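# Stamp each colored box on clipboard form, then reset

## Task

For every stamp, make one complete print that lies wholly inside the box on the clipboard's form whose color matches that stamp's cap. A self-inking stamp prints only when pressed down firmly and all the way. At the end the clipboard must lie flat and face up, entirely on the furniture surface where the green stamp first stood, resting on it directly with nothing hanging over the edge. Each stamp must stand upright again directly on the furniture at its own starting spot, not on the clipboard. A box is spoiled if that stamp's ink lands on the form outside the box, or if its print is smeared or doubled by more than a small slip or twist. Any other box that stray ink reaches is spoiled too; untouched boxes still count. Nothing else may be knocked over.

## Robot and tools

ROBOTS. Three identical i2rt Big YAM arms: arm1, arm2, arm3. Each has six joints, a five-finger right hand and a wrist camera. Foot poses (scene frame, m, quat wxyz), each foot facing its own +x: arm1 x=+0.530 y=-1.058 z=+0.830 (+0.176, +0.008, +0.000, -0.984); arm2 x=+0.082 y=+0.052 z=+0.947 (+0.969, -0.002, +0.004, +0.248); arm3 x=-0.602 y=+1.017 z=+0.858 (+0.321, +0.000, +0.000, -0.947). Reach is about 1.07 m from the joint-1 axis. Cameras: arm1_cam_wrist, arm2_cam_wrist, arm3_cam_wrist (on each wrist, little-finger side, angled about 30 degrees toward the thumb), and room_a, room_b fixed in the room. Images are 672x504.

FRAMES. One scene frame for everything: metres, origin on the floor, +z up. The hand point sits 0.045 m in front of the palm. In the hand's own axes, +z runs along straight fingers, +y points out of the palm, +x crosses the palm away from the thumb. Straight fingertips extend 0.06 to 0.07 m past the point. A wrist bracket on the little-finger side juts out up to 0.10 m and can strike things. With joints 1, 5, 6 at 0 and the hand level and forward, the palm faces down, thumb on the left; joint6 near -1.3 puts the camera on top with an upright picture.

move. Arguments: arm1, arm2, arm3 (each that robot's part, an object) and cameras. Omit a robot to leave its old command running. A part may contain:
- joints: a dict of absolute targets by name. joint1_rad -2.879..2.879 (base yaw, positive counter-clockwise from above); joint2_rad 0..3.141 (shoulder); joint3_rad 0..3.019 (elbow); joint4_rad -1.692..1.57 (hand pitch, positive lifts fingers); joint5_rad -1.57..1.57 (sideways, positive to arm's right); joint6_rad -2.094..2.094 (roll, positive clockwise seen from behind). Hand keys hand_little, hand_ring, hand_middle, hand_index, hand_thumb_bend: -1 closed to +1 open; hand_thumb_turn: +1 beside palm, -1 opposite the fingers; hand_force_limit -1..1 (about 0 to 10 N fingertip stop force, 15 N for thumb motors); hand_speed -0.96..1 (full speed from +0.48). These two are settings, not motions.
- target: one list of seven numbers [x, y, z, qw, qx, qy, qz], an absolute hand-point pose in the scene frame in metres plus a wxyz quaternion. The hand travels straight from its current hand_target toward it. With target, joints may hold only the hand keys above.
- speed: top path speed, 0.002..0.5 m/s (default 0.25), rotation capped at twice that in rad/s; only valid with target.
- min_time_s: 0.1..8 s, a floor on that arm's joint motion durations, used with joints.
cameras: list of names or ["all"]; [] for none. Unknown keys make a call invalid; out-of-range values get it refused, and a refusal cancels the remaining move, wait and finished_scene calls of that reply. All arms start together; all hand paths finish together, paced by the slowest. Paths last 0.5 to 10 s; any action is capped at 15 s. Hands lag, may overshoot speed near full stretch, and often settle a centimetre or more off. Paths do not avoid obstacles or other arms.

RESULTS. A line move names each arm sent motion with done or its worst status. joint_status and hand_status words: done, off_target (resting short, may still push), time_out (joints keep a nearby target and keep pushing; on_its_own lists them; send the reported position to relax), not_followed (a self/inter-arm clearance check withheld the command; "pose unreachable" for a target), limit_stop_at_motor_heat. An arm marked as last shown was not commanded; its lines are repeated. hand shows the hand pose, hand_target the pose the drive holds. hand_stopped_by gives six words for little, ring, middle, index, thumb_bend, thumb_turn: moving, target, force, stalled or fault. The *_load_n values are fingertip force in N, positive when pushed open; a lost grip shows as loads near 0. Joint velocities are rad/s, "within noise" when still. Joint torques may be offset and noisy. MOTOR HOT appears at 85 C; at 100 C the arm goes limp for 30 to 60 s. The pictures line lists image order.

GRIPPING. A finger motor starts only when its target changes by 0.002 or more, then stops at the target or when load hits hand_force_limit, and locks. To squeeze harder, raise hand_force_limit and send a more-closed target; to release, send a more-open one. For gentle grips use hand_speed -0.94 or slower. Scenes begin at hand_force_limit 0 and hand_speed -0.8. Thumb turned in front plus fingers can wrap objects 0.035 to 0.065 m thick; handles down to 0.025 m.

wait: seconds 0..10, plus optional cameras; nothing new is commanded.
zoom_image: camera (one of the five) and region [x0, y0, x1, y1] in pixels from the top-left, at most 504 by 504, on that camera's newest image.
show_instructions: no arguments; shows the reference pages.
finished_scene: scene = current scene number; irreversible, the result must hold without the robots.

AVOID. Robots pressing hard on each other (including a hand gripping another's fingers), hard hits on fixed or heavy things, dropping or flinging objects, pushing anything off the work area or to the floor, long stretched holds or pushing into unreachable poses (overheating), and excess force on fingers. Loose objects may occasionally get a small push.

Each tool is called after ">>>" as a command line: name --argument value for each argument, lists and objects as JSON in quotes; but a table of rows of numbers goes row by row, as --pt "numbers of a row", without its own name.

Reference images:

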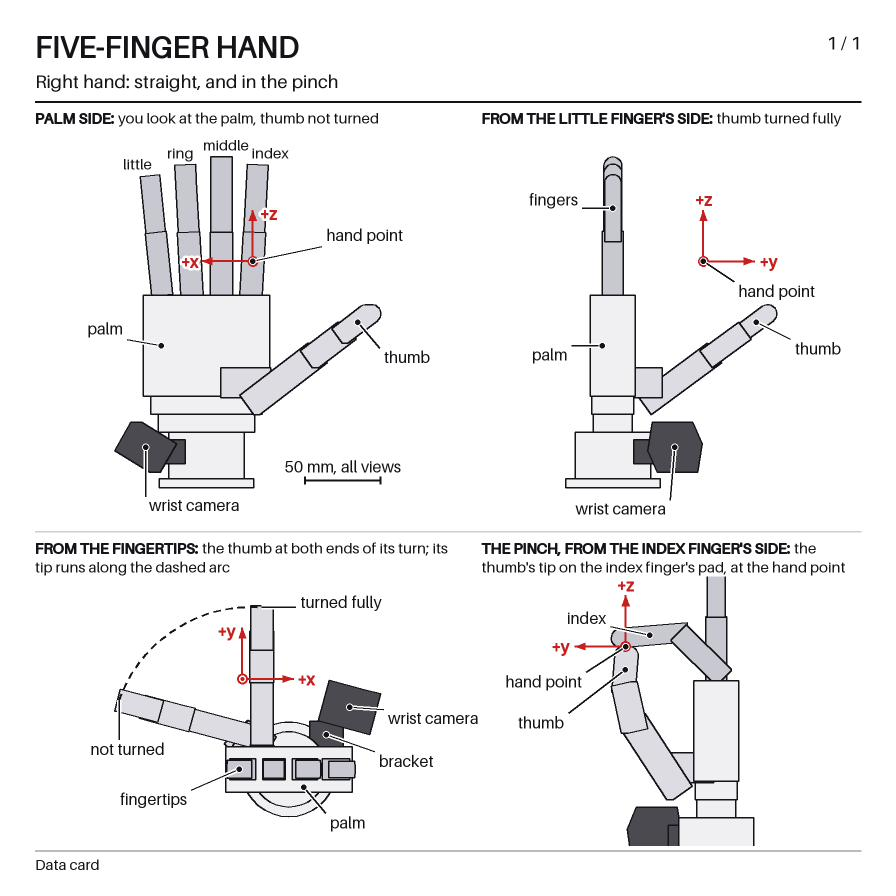

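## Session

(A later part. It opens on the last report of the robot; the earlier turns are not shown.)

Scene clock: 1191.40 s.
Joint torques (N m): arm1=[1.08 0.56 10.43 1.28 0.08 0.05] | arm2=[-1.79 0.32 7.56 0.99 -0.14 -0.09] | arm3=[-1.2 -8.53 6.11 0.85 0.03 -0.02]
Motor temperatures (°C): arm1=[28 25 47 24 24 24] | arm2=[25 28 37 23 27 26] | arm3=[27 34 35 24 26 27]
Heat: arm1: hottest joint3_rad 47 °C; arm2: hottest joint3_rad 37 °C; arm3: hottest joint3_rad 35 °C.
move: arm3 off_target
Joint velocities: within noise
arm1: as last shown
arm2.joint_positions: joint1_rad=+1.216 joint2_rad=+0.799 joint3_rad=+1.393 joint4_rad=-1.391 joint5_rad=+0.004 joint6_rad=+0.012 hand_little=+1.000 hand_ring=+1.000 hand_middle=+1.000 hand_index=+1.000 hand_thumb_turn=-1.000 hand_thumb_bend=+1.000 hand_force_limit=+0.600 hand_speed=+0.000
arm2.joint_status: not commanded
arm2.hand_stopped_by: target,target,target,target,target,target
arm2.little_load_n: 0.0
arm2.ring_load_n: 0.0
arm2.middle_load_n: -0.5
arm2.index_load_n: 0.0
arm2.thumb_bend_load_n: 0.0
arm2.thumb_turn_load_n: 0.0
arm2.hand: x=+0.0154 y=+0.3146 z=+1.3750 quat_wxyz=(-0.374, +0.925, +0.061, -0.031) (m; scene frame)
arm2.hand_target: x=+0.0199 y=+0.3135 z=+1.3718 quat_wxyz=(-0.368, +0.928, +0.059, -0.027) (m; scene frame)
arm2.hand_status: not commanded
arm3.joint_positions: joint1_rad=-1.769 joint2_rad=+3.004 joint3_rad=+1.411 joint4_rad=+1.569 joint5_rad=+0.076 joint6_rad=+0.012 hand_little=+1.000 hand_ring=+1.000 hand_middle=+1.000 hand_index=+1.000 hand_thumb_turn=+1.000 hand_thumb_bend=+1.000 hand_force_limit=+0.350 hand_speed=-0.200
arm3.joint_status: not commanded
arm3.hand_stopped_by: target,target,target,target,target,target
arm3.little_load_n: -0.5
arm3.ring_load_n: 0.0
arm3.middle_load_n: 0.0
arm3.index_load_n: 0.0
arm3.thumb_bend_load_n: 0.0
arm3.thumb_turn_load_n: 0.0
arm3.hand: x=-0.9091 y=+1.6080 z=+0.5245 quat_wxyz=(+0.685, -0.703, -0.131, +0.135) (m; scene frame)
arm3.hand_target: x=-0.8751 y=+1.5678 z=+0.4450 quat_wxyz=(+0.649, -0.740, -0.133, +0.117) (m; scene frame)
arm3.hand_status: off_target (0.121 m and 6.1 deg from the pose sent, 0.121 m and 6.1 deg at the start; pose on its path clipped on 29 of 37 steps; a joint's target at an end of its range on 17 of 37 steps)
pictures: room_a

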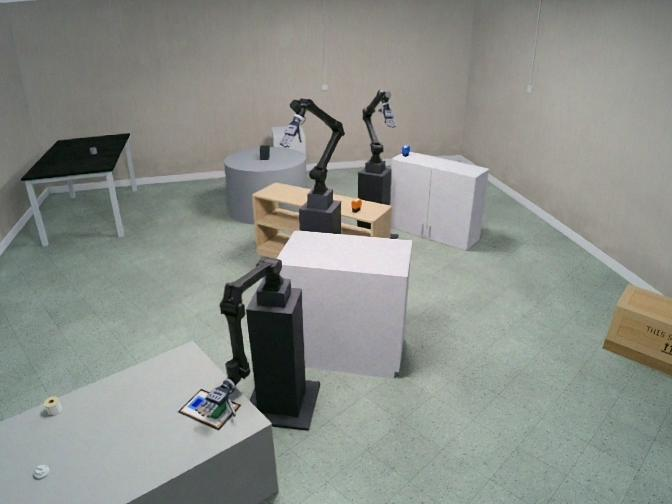

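>>> move --arm3 '{"joints":{"joint2_rad":3.135},"min_time_s":0.8}' --cameras '["room_a"]'

>>> zoom_image --camera "room_a" --region '[180, 350, 260, 430]'

Scene clock: 1193.43 s.
Joint torques (N m): arm1=[1.14 0.73 10.54 1.31 0.11 0.08] | arm2=[-2.2 0.15 7.68 1.06 -0.09 -0.05] | arm3=[-1.14 -9.35 6.12 0.85 0.03 -0.02]
Motor temperatures (°C): arm1=[28 25 47 24 24 24] | arm2=[25 28 37 23 27 26] | arm3=[27 33 35 24 26 27]
Heat: arm1: hottest joint3_rad 47 °C; arm2: hottest joint3_rad 37 °C; arm3: hottest joint3_rad 35 °C.
move: arm3 done
Joint velocities: within noise
arm1, arm2: as last shown
arm2.middle_load_n: 0.0
arm3.joint_positions: joint1_rad=-1.769 joint2_rad=+3.004 joint3_rad=+1.411 joint4_rad=+1.569 joint5_rad=+0.076 joint6_rad=+0.012 hand_little=+1.000 hand_ring=+1.000 hand_middle=+1.000 hand_index=+1.000 hand_thumb_turn=+1.000 hand_thumb_bend=+1.000 hand_force_limit=+0.350 hand_speed=-0.200
arm3.joint_status: all done
arm3.hand_stopped_by: target,target,target,target,target,target
arm3.little_load_n: 0.0
arm3.ring_load_n: 0.0
arm3.middle_load_n: 0.0
arm3.index_load_n: 0.0
arm3.thumb_bend_load_n: 0.0
arm3.thumb_turn_load_n: 0.0
arm3.hand: x=-0.9091 y=+1.6080 z=+0.5245 quat_wxyz=(+0.685, -0.703, -0.131, +0.135) (m; scene frame)
arm3.hand_target: x=-0.8772 y=+1.5722 z=+0.4503 quat_wxyz=(+0.652, -0.737, -0.132, +0.118) (m; scene frame)
arm3.hand_status: not commanded
pictures: room_a

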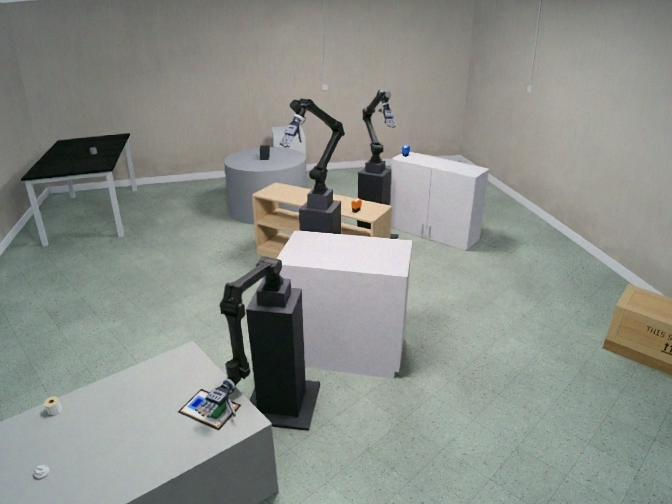

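Scaled by 6.300 from the camera's 672x504 image, which has a finer 960x720 frame.

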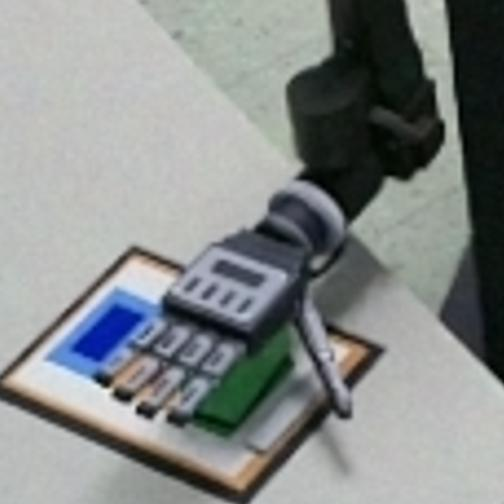

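>>> move --arm3 '{"target":[-0.902,1.604,0.59,0.67,-0.72,-0.129,0.120],"speed":0.06}' --cameras '["room_a"]'

>>> zoom_image --camera "room_a" --region '[180, 350, 260, 430]'

Scene clock: 1199.07 s.
Joint torques (N m): arm1=[0.73 0.56 10.51 1.26 0.11 0.05] | arm2=[-2.78 0.97 7.75 0.88 -0.09 -0.08] | arm3=[0.56 -21.25 1.73 0.99 0.02 -0.05]
Motor temperatures (°C): arm1=[28 25 47 24 24 24] | arm2=[25 28 37 23 27 26] | arm3=[27 33 35 24 26 27]
Heat: arm1: hottest joint3_rad 47 °C; arm2: hottest joint3_rad 37 °C; arm3: hottest joint3_rad 35 °C.
move: arm3 done
Joint velocities: within noise
arm1, arm2: as last shown
arm3.joint_positions: joint1_rad=-1.769 joint2_rad=+2.814 joint3_rad=+1.213 joint4_rad=+1.526 joint5_rad=+0.099 joint6_rad=+0.012 hand_little=+1.000 hand_ring=+1.000 hand_middle=+1.000 hand_index=+1.000 hand_thumb_turn=+1.000 hand_thumb_bend=+1.000 hand_force_limit=+0.350 hand_speed=-0.200
arm3.joint_status: not commanded
arm3.hand_stopped_by: target,target,target,target,target,target
arm3.little_load_n: 0.0
arm3.ring_load_n: 0.0
arm3.middle_load_n: 0.0
arm3.index_load_n: 0.0
arm3.thumb_bend_load_n: 0.0
arm3.thumb_turn_load_n: 0.0
arm3.hand: x=-0.9005 y=+1.6009 z=+0.5840 quat_wxyz=(+0.669, -0.722, -0.128, +0.122) (m; scene frame)
arm3.hand_target: x=-0.9019 y=+1.6039 z=+0.5898 quat_wxyz=(+0.671, -0.721, -0.129, +0.120) (m; scene frame)
arm3.hand_status: done (0.007 m and 0.3 deg from the pose sent, 0.066 m and 3.1 deg at the start; a joint's target at an end of its range on 11 of 95 steps)
pictures: room_a

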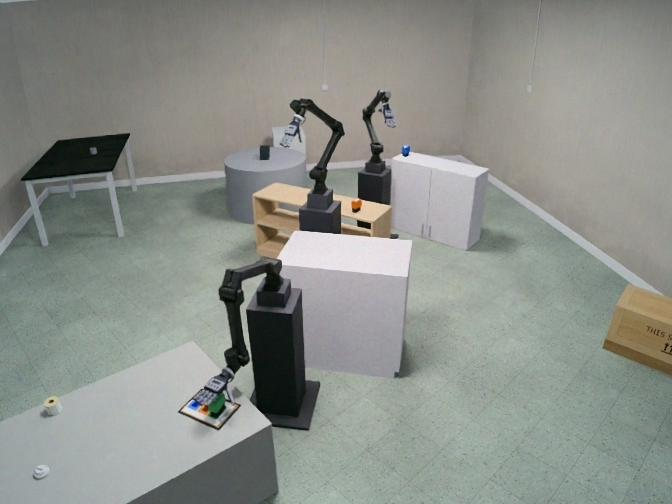

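Scaled by 6.300 from the camera's 672x504 image, which has a finer 960x720 frame.

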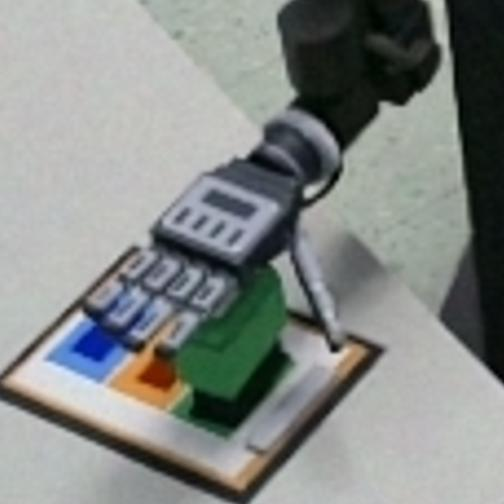

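>>> move --arm3 '{"target":[-0.905,1.604,0.72,0.67,-0.72,-0.129,0.120],"speed":0.15}' --cameras '[]'

>>> move --arm3 '{"joints":{"joint1_rad":-1.845,"joint2_rad":2.10,"joint3_rad":1.53,"joint4_rad":-0.98,"joint5_rad":0.0,"joint6_rad":1.592,"hand_thumb_turn":-1,"hand_speed":0},"min_time_s":3}' --cameras '["arm3_cam_wrist"]'

Scene clock: 1201.53 s.
Joint torques (N m): arm1=[1.08 0.5 10.61 1.29 0.08 0.07] | arm2=[-2.55 0.26 7.6 1.02 -0.08 -0.06] | arm3=[1.08 -20.19 2.85 0.99 0.02 -0.05]
Motor temperatures (°C): arm1=[28 25 47 24 24 24] | arm2=[25 28 37 23 27 26] | arm3=[27 33 35 24 26 27]
Heat: arm1: hottest joint3_rad 47 °C; arm2: hottest joint3_rad 37 °C; arm3: hottest joint3_rad 35 °C.
move: arm3 done
Joint velocities: within noise
arm1.joint_positions: joint1_rad=-0.812 joint2_rad=+0.704 joint3_rad=+1.359 joint4_rad=-1.490 joint5_rad=-0.002 joint6_rad=-0.165 hand_little=+1.000 hand_ring=+1.000 hand_middle=+1.000 hand_index=+1.000 hand_thumb_turn=-1.000 hand_thumb_bend=+1.000 hand_force_limit=+0.650 hand_speed=-0.800
arm1.joint_status: not commanded
arm1.hand_stopped_by: target,target,target,target,target,target
arm1.little_load_n: 0.0
arm1.ring_load_n: 0.0
arm1.middle_load_n: 0.0
arm1.index_load_n: 0.0
arm1.thumb_bend_load_n: 0.0
arm1.thumb_turn_load_n: 0.0
arm1.hand: x=+0.3237 y=-0.9836 z=+1.2445 quat_wxyz=(+0.316, -0.750, -0.559, +0.158) (m; scene frame)
arm1.hand_target: x=+0.3262 y=-0.9864 z=+1.2615 quat_wxyz=(+0.331, -0.738, -0.564, +0.165) (m; scene frame)
arm1.hand_status: not commanded
arm2: as last shown
arm3.joint_positions: joint1_rad=-1.769 joint2_rad=+2.455 joint3_rad=+0.981 joint4_rad=+1.403 joint5_rad=+0.105 joint6_rad=+0.012 hand_little=+1.000 hand_ring=+1.000 hand_middle=+1.000 hand_index=+1.000 hand_thumb_turn=+1.000 hand_thumb_bend=+1.000 hand_force_limit=+0.350 hand_speed=-0.200
arm3.joint_status: not commanded
arm3.hand_stopped_by: target,target,target,target,target,target
arm3.little_load_n: 0.0
arm3.ring_load_n: 0.0
arm3.middle_load_n: 0.0
arm3.index_load_n: 0.0
arm3.thumb_bend_load_n: 0.0
arm3.thumb_turn_load_n: 0.0
arm3.hand: x=-0.9012 y=+1.6050 z=+0.7163 quat_wxyz=(+0.671, -0.721, -0.126, +0.120) (m; scene frame)
arm3.hand_target: x=-0.9049 y=+1.6040 z=+0.7200 quat_wxyz=(+0.671, -0.721, -0.129, +0.120) (m; scene frame)
arm3.hand_status: done (0.005 m and 0.4 deg from the pose sent, 0.136 m and 0.3 deg at the start)
pictures: none
No camera images: "cameras" was empty.

Scene clock: 1205.33 s.
Joint torques (N m): arm1=[0.97 0.38 10.5 1.28 0.09 0.07] | arm2=[-2.08 0.15 7.61 0.95 -0.13 -0.1] | arm3=[-0.38 -22.24 10.3 -0.44 -0.19 0.13]
Motor temperatures (°C): arm1=[28 25 47 24 24 24] | arm2=[25 28 37 23 27 26] | arm3=[27 34 35 23 26 27]
Heat: arm1: hottest joint3_rad 47 °C; arm2: hottest joint3_rad 37 °C; arm3: hottest joint3_rad 35 °C.
move: arm3 done
Joint velocities: within noise
arm1, arm2: as last shown
arm3.joint_positions: joint1_rad=-1.835 joint2_rad=+2.112 joint3_rad=+1.500 joint4_rad=-0.972 joint5_rad=+0.002 joint6_rad=+1.579 hand_little=+1.000 hand_ring=+1.000 hand_middle=+1.000 hand_index=+1.000 hand_thumb_turn=-1.000 hand_thumb_bend=+1.000 hand_force_limit=+0.350 hand_speed=+0.000
arm3.joint_status: all done
arm3.hand_stopped_by: target,target,target,target,target,target
arm3.little_load_n: 0.0
arm3.ring_load_n: 0.0
arm3.middle_load_n: 0.0
arm3.index_load_n: 0.0
arm3.thumb_bend_load_n: 0.0
arm3.thumb_turn_load_n: 0.0
arm3.hand: x=-0.8896 y=+1.5635 z=+0.7893 quat_wxyz=(-0.003, -0.828, +0.560, -0.007) (m; scene frame)
arm3.hand_target: x=-0.8900 y=+1.5807 z=+0.8070 quat_wxyz=(+0.006, -0.822, +0.570, +0.008) (m; scene frame)
arm3.hand_status: not commanded
pictures: arm3_cam_wrist
camera_calibration:
arm3_cam_wrist: T_world_to_cam=[[-0.756131, -0.654063, 0.0216216, 0.325448], [-0.553963, 0.657302, 0.510959, -1.92376], [-0.348411, 0.374374, -0.859333, -0.104475], [0, 0, 0, 1]] pos_world=[-0.856014, 1.51647, 0.886149]

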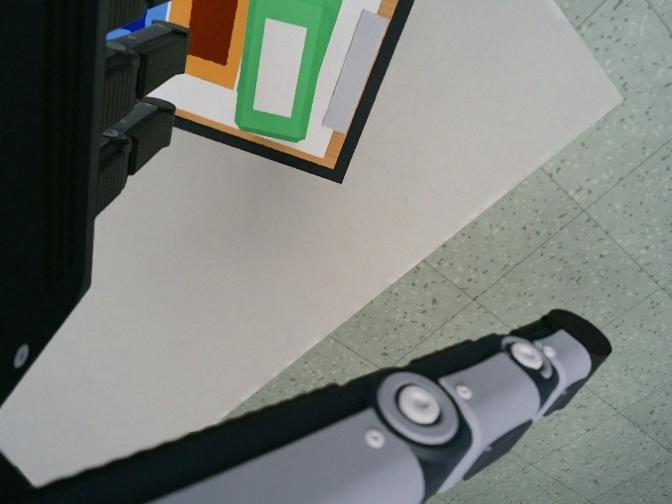

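>>> move --arm3 '{"target":[-0.886,1.588,0.66,0,-0.8616,0.5075,0],"speed":0.12}' --cameras '["arm3_cam_wrist"]'

Scene clock: 1210.13 s.
Joint torques (N m): arm1=[1.08 0.21 10.61 1.35 0.08 0.05] | arm2=[-2.37 0.32 7.51 1.07 -0.1 -0.09] | arm3=[-0.32 -20.72 9.18 0.1 -0.16 -0.13]
Motor temperatures (°C): arm1=[28 25 47 24 24 24] | arm2=[25 28 37 23 27 26] | arm3=[27 33 36 23 26 27]
Heat: arm1: hottest joint3_rad 47 °C; arm2: hottest joint3_rad 37 °C; arm3: hottest joint3_rad 36 °C.
move: arm3 off_target
Joint velocities: within noise
arm1, arm2: as last shown
arm1.index_load_n: -0.5
arm3.joint_positions: joint1_rad=-1.852 joint2_rad=+2.356 joint3_rad=+1.566 joint4_rad=-0.789 joint5_rad=+0.002 joint6_rad=+1.441 hand_little=+1.000 hand_ring=+1.000 hand_middle=+1.000 hand_index=+1.000 hand_thumb_turn=-1.000 hand_thumb_bend=+1.000 hand_force_limit=+0.350 hand_speed=+0.000
arm3.joint_status: not commanded
arm3.hand_stopped_by: target,target,target,target,target,target
arm3.little_load_n: 0.0
arm3.ring_load_n: 0.0
arm3.middle_load_n: 0.0
arm3.index_load_n: 0.0
arm3.thumb_bend_load_n: 0.0
arm3.thumb_turn_load_n: 0.0
arm3.hand: x=-0.8881 y=+1.5777 z=+0.6681 quat_wxyz=(-0.002, -0.861, +0.509, -0.004) (m; scene frame)
arm3.hand_target: x=-0.8858 y=+1.5876 z=+0.6601 quat_wxyz=(+0.000, -0.862, +0.508, +0.000) (m; scene frame)
arm3.hand_status: off_target (0.013 m and 0.6 deg from the pose sent, 0.132 m and 7.2 deg at the start)
pictures: arm3_cam_wrist
camera_calibration:
arm3_cam_wrist: T_world_to_cam=[[-0.671333, -0.740859, 0.0209924, 0.551228], [-0.62751, 0.583237, 0.515816, -1.82211], [-0.39439, 0.333111, -0.856442, -0.191182], [0, 0, 0, 1]] pos_world=[-0.848734, 1.53479, 0.764565]

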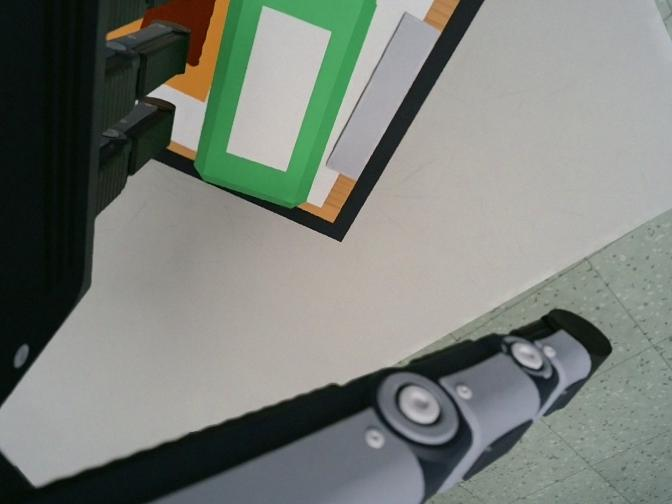

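>>> move --arm3 '{"target":[-0.886,1.587,0.600,0,-0.8616,0.5075,0],"speed":0.1}' --cameras '[]'

>>> move --arm3 '{"target":[-0.886,1.586,0.571,0,-0.8616,0.5075,0],"speed":0.06}' --cameras '["arm3_cam_wrist"]'

Scene clock: 1213.37 s.
Joint torques (N m): arm1=[0.91 0.26 10.55 1.4 0.11 0.03] | arm2=[-1.9 0.21 7.56 1.01 -0.11 -0.07] | arm3=[-0.32 -21.07 8.5 0.12 -0.16 -0.12]
Motor temperatures (°C): arm1=[28 25 47 24 24 24] | arm2=[25 28 37 23 27 26] | arm3=[27 33 36 23 26 27]
Heat: arm1: hottest joint3_rad 47 °C; arm2: hottest joint3_rad 37 °C; arm3: hottest joint3_rad 36 °C.
move: arm3 off_target
Joint velocities: within noise
arm1, arm2: as last shown
arm1.index_load_n: 0.0
arm3.joint_positions: joint1_rad=-1.852 joint2_rad=+2.472 joint3_rad=+1.602 joint4_rad=-0.707 joint5_rad=+0.002 joint6_rad=+1.440 hand_little=+1.000 hand_ring=+1.000 hand_middle=+1.000 hand_index=+1.000 hand_thumb_turn=-1.000 hand_thumb_bend=+1.000 hand_force_limit=+0.350 hand_speed=+0.000
arm3.joint_status: not commanded
arm3.hand_stopped_by: target,target,target,target,target,target
arm3.little_load_n: 0.0
arm3.ring_load_n: 0.0
arm3.middle_load_n: 0.0
arm3.index_load_n: 0.0
arm3.thumb_bend_load_n: 0.0
arm3.thumb_turn_load_n: 0.0
arm3.hand: x=-0.8886 y=+1.5790 z=+0.6095 quat_wxyz=(-0.001, -0.861, +0.509, -0.003) (m; scene frame)
arm3.hand_target: x=-0.8859 y=+1.5867 z=+0.6003 quat_wxyz=(+0.000, -0.862, +0.508, +0.000) (m; scene frame)
arm3.hand_status: off_target (0.013 m and 0.4 deg from the pose sent, 0.069 m and 0.5 deg at the start)
pictures: none
No camera images: "cameras" was empty.

Scene clock: 1214.73 s.
Joint torques (N m): arm1=[0.91 0.56 10.56 1.37 0.11 0.04] | arm2=[-2.32 0.09 7.51 0.99 -0.11 -0.1] | arm3=[-0.26 -21.01 8.23 0.16 -0.16 -0.11]
Motor temperatures (°C): arm1=[28 25 47 24 24 24] | arm2=[25 28 37 23 27 26] | arm3=[27 33 36 23 26 27]
Heat: arm1: hottest joint3_rad 47 °C; arm2: hottest joint3_rad 37 °C; arm3: hottest joint3_rad 36 °C.
move: arm3 off_target
Joint velocities: within noise
arm1, arm2: as last shown
arm3.joint_positions: joint1_rad=-1.852 joint2_rad=+2.529 joint3_rad=+1.626 joint4_rad=-0.673 joint5_rad=+0.002 joint6_rad=+1.440 hand_little=+1.000 hand_ring=+1.000 hand_middle=+1.000 hand_index=+1.000 hand_thumb_turn=-1.000 hand_thumb_bend=+1.000 hand_force_limit=+0.350 hand_speed=+0.000
arm3.joint_status: not commanded
arm3.hand_stopped_by: target,target,target,target,target,target
arm3.little_load_n: 0.0
arm3.ring_load_n: 0.0
arm3.middle_load_n: 0.0
arm3.index_load_n: 0.0
arm3.thumb_bend_load_n: 0.0
arm3.thumb_turn_load_n: 0.0
arm3.hand: x=-0.8887 y=+1.5792 z=+0.5820 quat_wxyz=(-0.001, -0.861, +0.509, -0.003) (m; scene frame)
arm3.hand_target: x=-0.8858 y=+1.5855 z=+0.5712 quat_wxyz=(+0.000, -0.862, +0.508, +0.000) (m; scene frame)
arm3.hand_status: off_target (0.013 m and 0.4 deg from the pose sent, 0.039 m and 0.4 deg at the start)
pictures: arm3_cam_wrist
camera_calibration:
arm3_cam_wrist: T_world_to_cam=[[-0.671063, -0.741145, 0.0194778, 0.555292], [-0.627052, 0.581384, 0.518457, -1.77718], [-0.395576, 0.335703, -0.854882, -0.271733], [0, 0, 0, 1]] pos_world=[-0.849238, 1.536, 0.678273]

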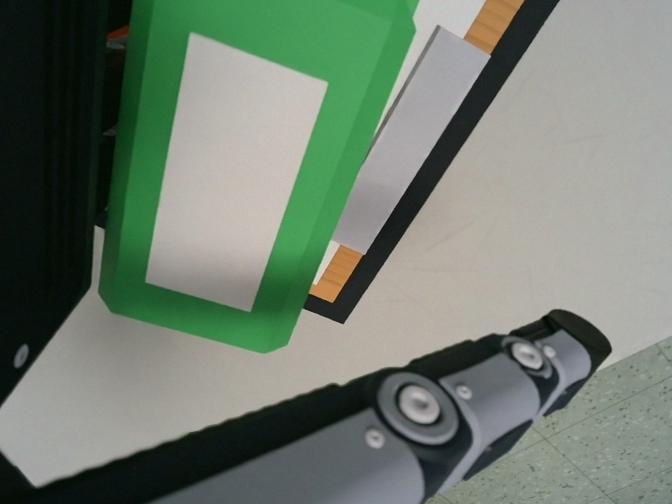

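>>> move --arm3 '{"joints":{"hand_thumb_bend":-0.35,"hand_speed":-0.85,"hand_force_limit":0.35}}' --cameras '[]'

>>> move --arm3 '{"target":[-0.886,1.586,0.66,0,-0.8616,0.5075,0],"speed":0.08}' --cameras '["room_a"]'

>>> zoom_image --camera "room_a" --region '[180, 350, 260, 430]'

Scene clock: 1221.07 s.
Joint torques (N m): arm1=[1.03 0.26 10.59 1.36 0.09 0.04] | arm2=[-2.32 0.44 7.64 0.96 -0.11 -0.08] | arm3=[-0.26 -21.07 8.23 0.14 0.01 -0.11]
Motor temperatures (°C): arm1=[28 25 47 24 24 24] | arm2=[25 28 37 23 27 26] | arm3=[27 34 36 23 26 27]
Heat: arm1: hottest joint3_rad 47 °C; arm2: hottest joint3_rad 37 °C; arm3: hottest joint3_rad 36 °C.
move: arm3 off_target
Joint velocities: within noise
arm1: as last shown
arm2.joint_positions: joint1_rad=+1.216 joint2_rad=+0.799 joint3_rad=+1.393 joint4_rad=-1.391 joint5_rad=+0.004 joint6_rad=+0.012 hand_little=+1.000 hand_ring=+1.000 hand_middle=+1.000 hand_index=+1.000 hand_thumb_turn=-1.000 hand_thumb_bend=+1.000 hand_force_limit=+0.600 hand_speed=+0.000
arm2.joint_status: not commanded
arm2.hand_stopped_by: target,target,target,target,target,target
arm2.little_load_n: 0.0
arm2.ring_load_n: 0.0
arm2.middle_load_n: 0.0
arm2.index_load_n: 0.0
arm2.thumb_bend_load_n: 0.0
arm2.thumb_turn_load_n: 0.0
arm2.hand: x=+0.0154 y=+0.3146 z=+1.3750 quat_wxyz=(-0.374, +0.925, +0.061, -0.031) (m; scene frame)
arm2.hand_target: x=+0.0199 y=+0.3135 z=+1.3718 quat_wxyz=(-0.368, +0.928, +0.059, -0.027) (m; scene frame)
arm2.hand_status: not commanded
arm3.joint_positions: joint1_rad=-1.852 joint2_rad=+2.529 joint3_rad=+1.626 joint4_rad=-0.673 joint5_rad=-0.003 joint6_rad=+1.440 hand_little=+1.000 hand_ring=+1.000 hand_middle=+1.000 hand_index=+1.000 hand_thumb_turn=-1.000 hand_thumb_bend=-0.003 hand_force_limit=+0.350 hand_speed=-0.850
arm3.joint_status: hand_thumb_bend off_target (ended at -0.003, target -0.350); the others done
arm3.hand_stopped_by: target,target,target,target,force,target
arm3.little_load_n: 0.0
arm3.ring_load_n: 0.0
arm3.middle_load_n: 0.0
arm3.index_load_n: 0.0
arm3.thumb_bend_load_n: 9.5
arm3.thumb_turn_load_n: -0.5
arm3.hand: x=-0.8895 y=+1.5789 z=+0.5823 quat_wxyz=(-0.003, -0.861, +0.509, -0.001) (m; scene frame)
arm3.hand_target: x=-0.8858 y=+1.5855 z=+0.5712 quat_wxyz=(+0.000, -0.862, +0.508, +0.000) (m; scene frame)
arm3.hand_status: not commanded
pictures: none
No camera images: "cameras" was empty.

Scene clock: 1222.93 s.
Joint torques (N m): arm1=[1.08 0.62 10.56 1.25 0.09 0.05] | arm2=[-2.2 0.09 7.54 0.87 -0.11 -0.07] | arm3=[-0.21 -25.11 6.64 -0.43 -0.06 -0.11]
Motor temperatures (°C): arm1=[28 25 47 24 24 24] | arm2=[25 28 37 23 27 26] | arm3=[27 34 36 23 26 27]
Heat: arm1: hottest joint3_rad 47 °C; arm2: hottest joint3_rad 37 °C; arm3: hottest joint3_rad 36 °C.
move: arm3 off_target
Joint velocities: within noise
arm1, arm2: as last shown
arm3.joint_positions: joint1_rad=-1.852 joint2_rad=+2.407 joint3_rad=+1.587 joint4_rad=-0.771 joint5_rad=+0.000 joint6_rad=+1.440 hand_little=+1.000 hand_ring=+1.000 hand_middle=+1.000 hand_index=+1.000 hand_thumb_turn=-1.000 hand_thumb_bend=-0.003 hand_force_limit=+0.350 hand_speed=-0.850
arm3.joint_status: not commanded
arm3.hand_stopped_by: target,target,target,target,force,target
arm3.little_load_n: 0.0
arm3.ring_load_n: 0.0
arm3.middle_load_n: 0.0
arm3.index_load_n: -0.5
arm3.thumb_bend_load_n: 6.5
arm3.thumb_turn_load_n: -1.0
arm3.hand: x=-0.8884 y=+1.5771 z=+0.6441 quat_wxyz=(-0.006, -0.861, +0.509, -0.008) (m; scene frame)
arm3.hand_target: x=-0.8860 y=+1.5859 z=+0.6598 quat_wxyz=(+0.000, -0.862, +0.508, +0.000) (m; scene frame)
arm3.hand_status: off_target (0.018 m and 1.2 deg from the pose sent, 0.078 m and 0.4 deg at the start)
pictures: room_a

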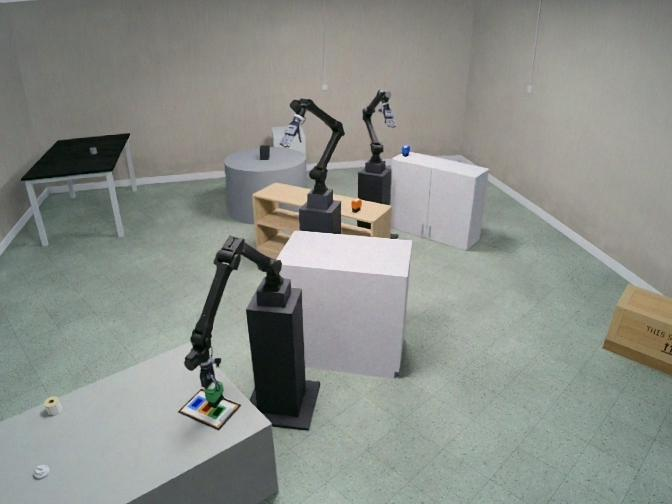

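Scaled by 6.300 from the camera's 672x504 image, which has a finer 960x720 frame.

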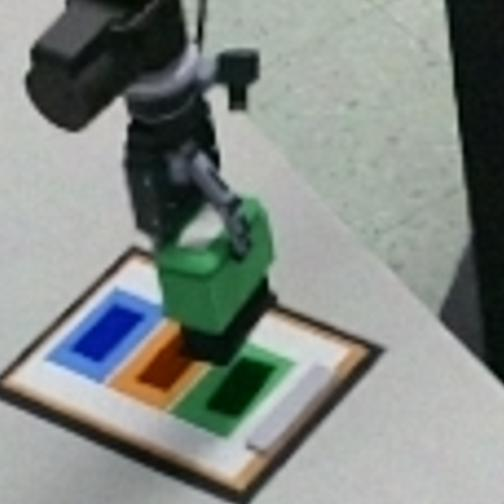

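>>> move --arm3 '{"target":[-0.80,1.60,0.70,0,-0.8202,0.5721,0],"speed":0.1}' --cameras '[]'

>>> move --arm3 '{"target":[-0.60,1.645,0.68,0,-0.7655,0.6434,0],"speed":0.12}' --cameras '["room_a","arm3_cam_wrist"]'

>>> zoom_image --camera "room_a" --region '[140, 320, 260, 440]'

Scene clock: 1225.50 s.
Joint torques (N m): arm1=[1.03 0.44 10.48 1.32 0.09 0.07] | arm2=[-2.32 0.73 7.66 1.02 -0.08 -0.07] | arm3=[0.03 -24.64 6.53 -0.46 -0.11 0.02]
Motor temperatures (°C): arm1=[28 25 47 24 24 24] | arm2=[25 28 37 23 27 26] | arm3=[27 34 36 23 26 27]
Heat: arm1: hottest joint3_rad 47 °C; arm2: hottest joint3_rad 37 °C; arm3: hottest joint3_rad 36 °C.
move: arm3 off_target
Joint velocities: within noise
arm1, arm2: as last shown
arm2.thumb_bend_load_n: -0.5
arm3.joint_positions: joint1_rad=-1.994 joint2_rad=+2.298 joint3_rad=+1.493 joint4_rad=-0.788 joint5_rad=+0.000 joint6_rad=+1.440 hand_little=+1.000 hand_ring=+1.000 hand_middle=+1.000 hand_index=+1.000 hand_thumb_turn=-1.000 hand_thumb_bend=-0.003 hand_force_limit=+0.350 hand_speed=-0.850
arm3.joint_status: not commanded
arm3.hand_stopped_by: target,target,target,target,force,target
arm3.little_load_n: 0.0
arm3.ring_load_n: 0.0
arm3.middle_load_n: 0.0
arm3.index_load_n: 0.0
arm3.thumb_bend_load_n: 6.5
arm3.thumb_turn_load_n: -0.5
arm3.hand: x=-0.8010 y=+1.5917 z=+0.6819 quat_wxyz=(-0.008, -0.822, +0.569, -0.009) (m; scene frame)
arm3.hand_target: x=-0.7999 y=+1.5998 z=+0.6996 quat_wxyz=(+0.000, -0.820, +0.572, +0.000) (m; scene frame)
arm3.hand_status: off_target (0.020 m and 1.4 deg from the pose sent, 0.107 m and 8.7 deg at the start)
pictures: none
No camera images: "cameras" was empty.

Scene clock: 1227.93 s.
Joint torques (N m): arm1=[0.97 0.67 10.45 1.33 0.09 0.07] | arm2=[-2.49 0.44 7.56 1.01 -0.12 -0.07] | arm3=[0.03 -20.78 9.89 -0.42 -0.15 -0.13]
Motor temperatures (°C): arm1=[28 25 47 24 24 24] | arm2=[25 28 37 23 27 26] | arm3=[27 34 36 23 26 27]
Heat: arm1: hottest joint3_rad 47 °C; arm2: hottest joint3_rad 37 °C; arm3: hottest joint3_rad 36 °C.
move: arm3 done
Joint velocities: within noise
arm1.joint_positions: joint1_rad=-0.812 joint2_rad=+0.704 joint3_rad=+1.359 joint4_rad=-1.490 joint5_rad=-0.002 joint6_rad=-0.165 hand_little=+1.000 hand_ring=+1.000 hand_middle=+1.000 hand_index=+1.000 hand_thumb_turn=-1.000 hand_thumb_bend=+1.000 hand_force_limit=+0.650 hand_speed=-0.800
arm1.joint_status: not commanded
arm1.hand_stopped_by: target,target,target,target,target,target
arm1.little_load_n: 0.0
arm1.ring_load_n: 0.0
arm1.middle_load_n: 0.0
arm1.index_load_n: 0.0
arm1.thumb_bend_load_n: 0.0
arm1.thumb_turn_load_n: 0.0
arm1.hand: x=+0.3237 y=-0.9836 z=+1.2445 quat_wxyz=(+0.316, -0.750, -0.559, +0.158) (m; scene frame)
arm1.hand_target: x=+0.3262 y=-0.9864 z=+1.2615 quat_wxyz=(+0.331, -0.738, -0.564, +0.165) (m; scene frame)
arm1.hand_status: not commanded
arm2: as last shown
arm2.thumb_bend_load_n: 0.0
arm3.joint_positions: joint1_rad=-2.331 joint2_rad=+2.322 joint3_rad=+1.547 joint4_rad=-0.801 joint5_rad=+0.001 joint6_rad=+1.304 hand_little=+1.000 hand_ring=+1.000 hand_middle=+1.000 hand_index=+1.000 hand_thumb_turn=-1.000 hand_thumb_bend=-0.003 hand_force_limit=+0.350 hand_speed=-0.850
arm3.joint_status: not commanded
arm3.hand_stopped_by: target,target,target,target,force,target
arm3.little_load_n: 0.0
arm3.ring_load_n: 0.0
arm3.middle_load_n: 0.0
arm3.index_load_n: 0.0
arm3.thumb_bend_load_n: 6.5
arm3.thumb_turn_load_n: -0.5
arm3.hand: x=-0.6013 y=+1.6352 z=+0.6829 quat_wxyz=(-0.002, -0.761, +0.648, -0.002) (m; scene frame)
arm3.hand_target: x=-0.6000 y=+1.6447 z=+0.6802 quat_wxyz=(+0.000, -0.765, +0.643, +0.000) (m; scene frame)
arm3.hand_status: done (0.010 m and 0.8 deg from the pose sent, 0.208 m and 10.8 deg at the start)
pictures: arm3_cam_wrist, room_a
camera_calibration:
arm3_cam_wrist: T_world_to_cam=[[-0.880973, -0.472702, 0.0209866, 0.221501], [-0.394654, 0.758537, 0.518527, -1.8318], [-0.261028, 0.448526, -0.854804, -0.1941], [0, 0, 0, 1]] pos_world=[-0.578458, 1.58125, 0.779274]

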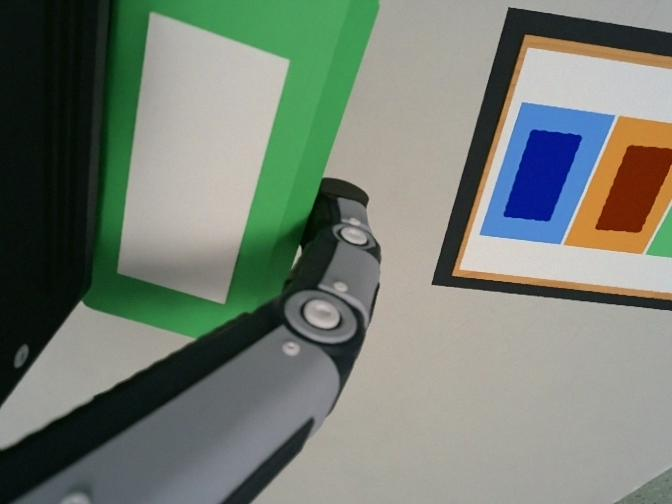

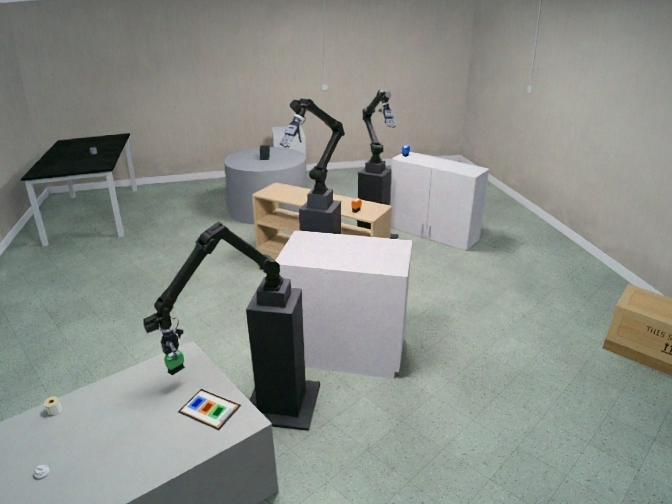

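Scaled by 4.200 from the camera's 672x504 image, which has a finer 960x720 frame.

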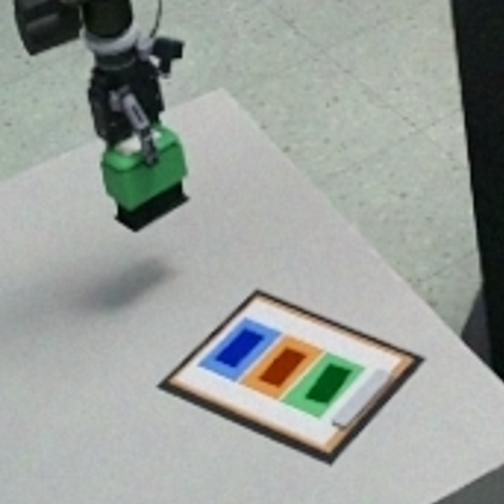

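>>> move --arm3 '{"target":[-0.60,1.645,0.595,0,-0.7655,0.6434,0],"speed":0.1}' --cameras '[]'

>>> move --arm3 '{"target":[-0.60,1.643,0.570,0,-0.7655,0.6434,0],"speed":0.05}' --cameras '["room_a"]'

>>> zoom_image --camera "room_a" --region '[140, 320, 220, 400]'

Scene clock: 1230.27 s.
Joint torques (N m): arm1=[1.14 0.73 10.58 1.33 0.1 0.04] | arm2=[-2.2 0.32 7.58 1.06 -0.13 -0.08] | arm3=[0.44 -21.6 8.76 0.12 -0.14 -0.12]
Motor temperatures (°C): arm1=[28 25 47 24 24 24] | arm2=[25 28 37 23 27 26] | arm3=[27 34 36 23 26 27]
Heat: arm1: hottest joint3_rad 47 °C; arm2: hottest joint3_rad 37 °C; arm3: hottest joint3_rad 36 °C.
move: arm3 off_target
Joint velocities: within noise
arm1, arm2: as last shown
arm3.joint_positions: joint1_rad=-2.331 joint2_rad=+2.489 joint3_rad=+1.601 joint4_rad=-0.702 joint5_rad=+0.001 joint6_rad=+1.304 hand_little=+1.000 hand_ring=+1.000 hand_middle=+1.000 hand_index=+1.000 hand_thumb_turn=-1.000 hand_thumb_bend=-0.003 hand_force_limit=+0.350 hand_speed=-0.850
arm3.joint_status: not commanded
arm3.hand_stopped_by: target,target,target,target,force,target
arm3.little_load_n: 0.0
arm3.ring_load_n: 0.0
arm3.middle_load_n: 0.0
arm3.index_load_n: 0.0
arm3.thumb_bend_load_n: 6.5
arm3.thumb_turn_load_n: -0.5
arm3.hand: x=-0.6014 y=+1.6337 z=+0.5993 quat_wxyz=(-0.008, -0.762, +0.648, -0.006) (m; scene frame)
arm3.hand_target: x=-0.6000 y=+1.6447 z=+0.5953 quat_wxyz=(+0.000, -0.766, +0.643, +0.000) (m; scene frame)
arm3.hand_status: off_target (0.012 m and 1.3 deg from the pose sent, 0.088 m and 0.8 deg at the start)
pictures: none
No camera images: "cameras" was empty.

Scene clock: 1231.27 s.
Joint torques (N m): arm1=[1.14 0.56 10.58 1.36 0.1 0.08] | arm2=[-2.26 0.03 7.65 1.01 -0.11 -0.02] | arm3=[0.5 -21.01 8.65 0.14 -0.01 -0.12]
Motor temperatures (°C): arm1=[28 25 47 24 24 24] | arm2=[25 28 37 23 27 26] | arm3=[27 34 36 23 26 27]
Heat: arm1: hottest joint3_rad 47 °C; arm2: hottest joint3_rad 37 °C; arm3: hottest joint3_rad 36 °C.
move: arm3 off_target
Joint velocities: within noise
arm1, arm2: as last shown
arm3.joint_positions: joint1_rad=-2.331 joint2_rad=+2.529 joint3_rad=+1.616 joint4_rad=-0.669 joint5_rad=-0.002 joint6_rad=+1.304 hand_little=+1.000 hand_ring=+1.000 hand_middle=+1.000 hand_index=+1.000 hand_thumb_turn=-1.000 hand_thumb_bend=-0.003 hand_force_limit=+0.350 hand_speed=-0.850
arm3.joint_status: not commanded
arm3.hand_stopped_by: target,target,target,target,force,target
arm3.little_load_n: 0.0
arm3.ring_load_n: 0.0
arm3.middle_load_n: 0.0
arm3.index_load_n: 0.0
arm3.thumb_bend_load_n: 5.5
arm3.thumb_turn_load_n: 0.5
arm3.hand: x=-0.6019 y=+1.6349 z=+0.5795 quat_wxyz=(-0.005, -0.762, +0.648, -0.003) (m; scene frame)
arm3.hand_target: x=-0.6000 y=+1.6426 z=+0.5703 quat_wxyz=(+0.000, -0.765, +0.644, +0.000) (m; scene frame)
arm3.hand_status: off_target (0.013 m and 1.0 deg from the pose sent, 0.031 m and 1.3 deg at the start)
pictures: room_a

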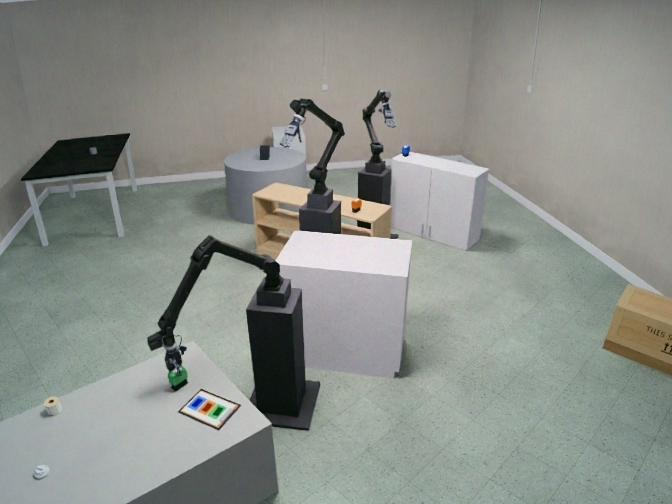

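Scaled by 6.300 from the camera's 672x504 image, which has a finer 960x720 frame.

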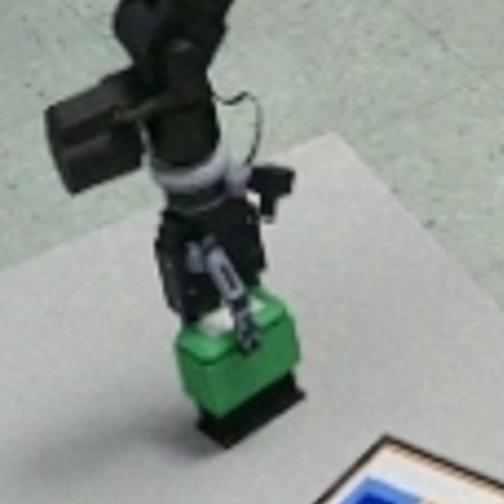

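>>> move --arm3 '{"target":[-0.60,1.643,0.566,0,-0.7655,0.6434,0],"speed":0.05}' --cameras '[]'

>>> move --arm3 '{"joints":{"hand_thumb_bend":1.0,"hand_speed":-0.6}}' --cameras '["arm3_cam_wrist"]'

>>> move --arm3 '{"target":[-0.605,1.640,0.78,0,-0.7655,0.6434,0],"speed":0.15}' --cameras '["arm3_cam_wrist","room_a","room_b"]'

Scene clock: 1232.93 s.
Joint torques (N m): arm1=[0.97 0.44 10.51 1.31 0.1 0.06] | arm2=[-2.14 0.67 7.6 1.07 -0.12 -0.05] | arm3=[0.38 -20.66 8.59 0.28 0.06 -0.12]
Motor temperatures (°C): arm1=[28 25 47 24 24 24] | arm2=[25 28 37 23 27 26] | arm3=[27 34 36 23 26 27]
Heat: arm1: hottest joint3_rad 47 °C; arm2: hottest joint3_rad 37 °C; arm3: hottest joint3_rad 36 °C.
move: arm3 off_target
Joint velocities: within noise
arm1, arm2: as last shown
arm2.thumb_turn_load_n: 0.5
arm3.joint_positions: joint1_rad=-2.331 joint2_rad=+2.533 joint3_rad=+1.620 joint4_rad=-0.668 joint5_rad=-0.004 joint6_rad=+1.304 hand_little=+1.000 hand_ring=+1.000 hand_middle=+1.000 hand_index=+1.000 hand_thumb_turn=-1.000 hand_thumb_bend=-0.003 hand_force_limit=+0.350 hand_speed=-0.850
arm3.joint_status: not commanded
arm3.hand_stopped_by: target,target,target,target,force,target
arm3.little_load_n: 0.0
arm3.ring_load_n: 0.0
arm3.middle_load_n: 0.5
arm3.index_load_n: 0.0
arm3.thumb_bend_load_n: 5.5
arm3.thumb_turn_load_n: 0.5
arm3.hand: x=-0.6021 y=+1.6363 z=+0.5787 quat_wxyz=(-0.005, -0.762, +0.648, -0.001) (m; scene frame)
arm3.hand_target: x=-0.6000 y=+1.6426 z=+0.5665 quat_wxyz=(+0.000, -0.765, +0.644, +0.000) (m; scene frame)
arm3.hand_status: off_target (0.015 m and 0.9 deg from the pose sent, 0.016 m and 1.0 deg at the start)
pictures: none
No camera images: "cameras" was empty.

Scene clock: 1235.17 s.
Joint torques (N m): arm1=[1.03 0.56 10.58 1.37 0.09 0.07] | arm2=[-1.9 0.56 7.6 1.02 -0.11 -0.06] | arm3=[0.38 -20.72 8.23 0.13 -0.02 -0.12]
Motor temperatures (°C): arm1=[28 25 47 24 24 24] | arm2=[25 28 37 23 27 26] | arm3=[27 34 36 23 26 27]
Heat: arm1: hottest joint3_rad 47 °C; arm2: hottest joint3_rad 37 °C; arm3: hottest joint3_rad 36 °C.
move: arm3 done
Joint velocities: within noise
arm1, arm2: as last shown
arm2.thumb_turn_load_n: 0.0
arm3.joint_positions: joint1_rad=-2.331 joint2_rad=+2.533 joint3_rad=+1.625 joint4_rad=-0.664 joint5_rad=-0.002 joint6_rad=+1.303 hand_little=+1.000 hand_ring=+1.000 hand_middle=+1.000 hand_index=+1.000 hand_thumb_turn=-1.000 hand_thumb_bend=+1.000 hand_force_limit=+0.350 hand_speed=-0.600
arm3.joint_status: all done
arm3.hand_stopped_by: target,target,target,target,target,target
arm3.little_load_n: 0.0
arm3.ring_load_n: 0.0
arm3.middle_load_n: 0.0
arm3.index_load_n: 0.0
arm3.thumb_bend_load_n: 0.0
arm3.thumb_turn_load_n: 0.0
arm3.hand: x=-0.6014 y=+1.6398 z=+0.5796 quat_wxyz=(-0.001, -0.762, +0.648, +0.000) (m; scene frame)
arm3.hand_target: x=-0.6000 y=+1.6425 z=+0.5664 quat_wxyz=(+0.000, -0.765, +0.643, +0.000) (m; scene frame)
arm3.hand_status: not commanded
pictures: arm3_cam_wrist
camera_calibration:
arm3_cam_wrist: T_world_to_cam=[[-0.880394, -0.473773, 0.0210955, 0.227794], [-0.39415, 0.755721, 0.523003, -1.77943], [-0.263727, 0.452134, -0.85207, -0.293697], [0, 0, 0, 1]] pos_world=[-0.578268, 1.58546, 0.67559]

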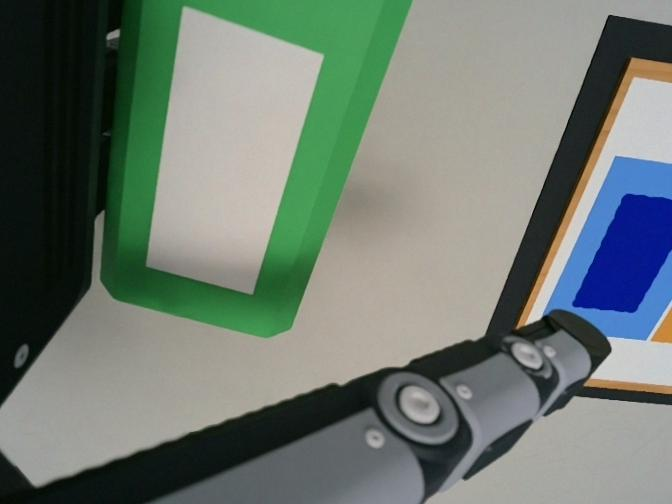

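Scene clock: 1237.37 s.
Joint torques (N m): arm1=[0.67 0.09 10.54 1.33 0.08 0.05] | arm2=[-2.43 0.73 7.57 1.05 -0.14 -0.07] | arm3=[1.03 -22.59 8.14 -0.46 -0.03 -0.06]
Motor temperatures (°C): arm1=[28 25 47 24 24 24] | arm2=[25 28 37 23 27 26] | arm3=[27 34 36 23 26 27]
Heat: arm1: hottest joint3_rad 47 °C; arm2: hottest joint3_rad 37 °C; arm3: hottest joint3_rad 36 °C.
move: arm3 done
Joint velocities: within noise
arm1: as last shown
arm2.joint_positions: joint1_rad=+1.216 joint2_rad=+0.799 joint3_rad=+1.393 joint4_rad=-1.391 joint5_rad=+0.004 joint6_rad=+0.012 hand_little=+1.000 hand_ring=+1.000 hand_middle=+1.000 hand_index=+1.000 hand_thumb_turn=-1.000 hand_thumb_bend=+1.000 hand_force_limit=+0.600 hand_speed=+0.000
arm2.joint_status: not commanded
arm2.hand_stopped_by: target,target,target,target,target,target
arm2.little_load_n: 0.0
arm2.ring_load_n: -0.5
arm2.middle_load_n: 0.0
arm2.index_load_n: 0.0
arm2.thumb_bend_load_n: 0.0
arm2.thumb_turn_load_n: 0.0
arm2.hand: x=+0.0154 y=+0.3146 z=+1.3750 quat_wxyz=(-0.374, +0.925, +0.061, -0.031) (m; scene frame)
arm2.hand_target: x=+0.0199 y=+0.3135 z=+1.3718 quat_wxyz=(-0.368, +0.928, +0.059, -0.027) (m; scene frame)
arm2.hand_status: not commanded
arm3.joint_positions: joint1_rad=-2.331 joint2_rad=+2.175 joint3_rad=+1.562 joint4_rad=-0.964 joint5_rad=-0.002 joint6_rad=+1.303 hand_little=+1.000 hand_ring=+1.000 hand_middle=+1.000 hand_index=+1.000 hand_thumb_turn=-1.000 hand_thumb_bend=+1.000 hand_force_limit=+0.350 hand_speed=-0.600
arm3.joint_status: not commanded
arm3.hand_stopped_by: target,target,target,target,target,target
arm3.little_load_n: 0.0
arm3.ring_load_n: 0.0
arm3.middle_load_n: 0.0
arm3.index_load_n: 0.0
arm3.thumb_bend_load_n: 0.0
arm3.thumb_turn_load_n: 0.0
arm3.hand: x=-0.6016 y=+1.6377 z=+0.7734 quat_wxyz=(-0.003, -0.762, +0.648, -0.001) (m; scene frame)
arm3.hand_target: x=-0.6050 y=+1.6399 z=+0.7799 quat_wxyz=(+0.000, -0.766, +0.643, +0.000) (m; scene frame)
arm3.hand_status: done (0.008 m and 0.8 deg from the pose sent, 0.201 m and 0.7 deg at the start)
pictures: arm3_cam_wrist, room_a, room_b
camera_calibration:
arm3_cam_wrist: T_world_to_cam=[[-0.880366, -0.473704, 0.0236577, 0.220437], [-0.393953, 0.758105, 0.51969, -1.88058], [-0.264114, 0.448198, -0.854027, -0.119931], [0, 0, 0, 1]] pos_world=[-0.578469, 1.58385, 0.86968]

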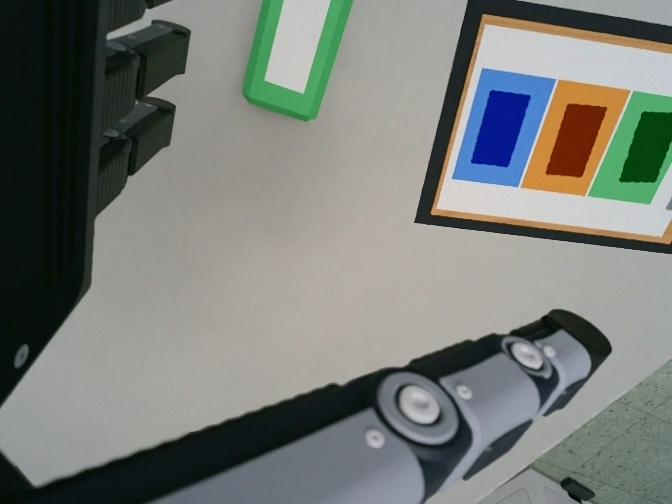

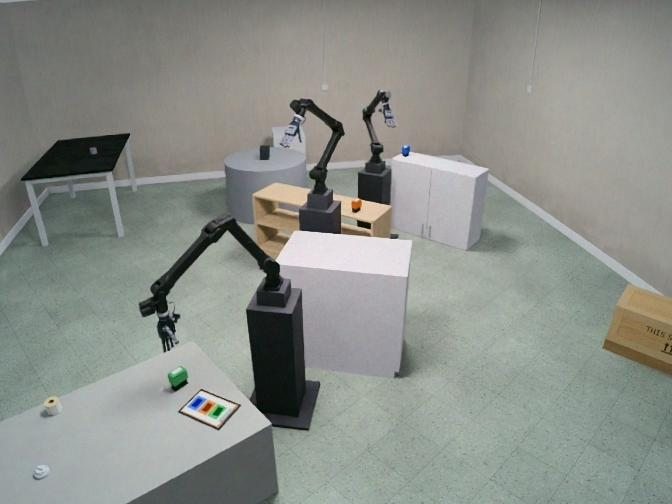

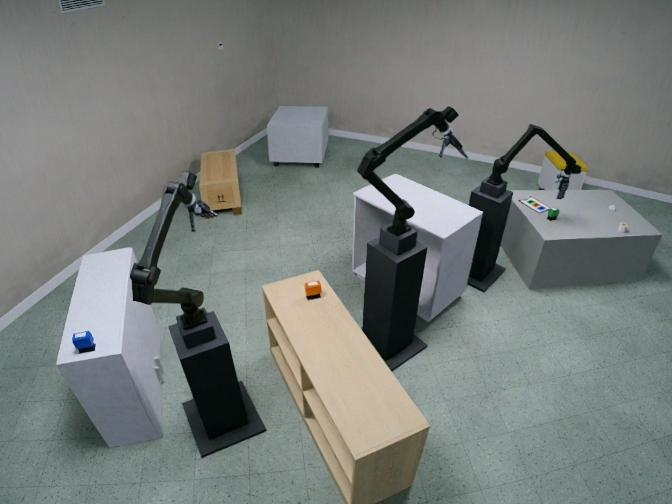

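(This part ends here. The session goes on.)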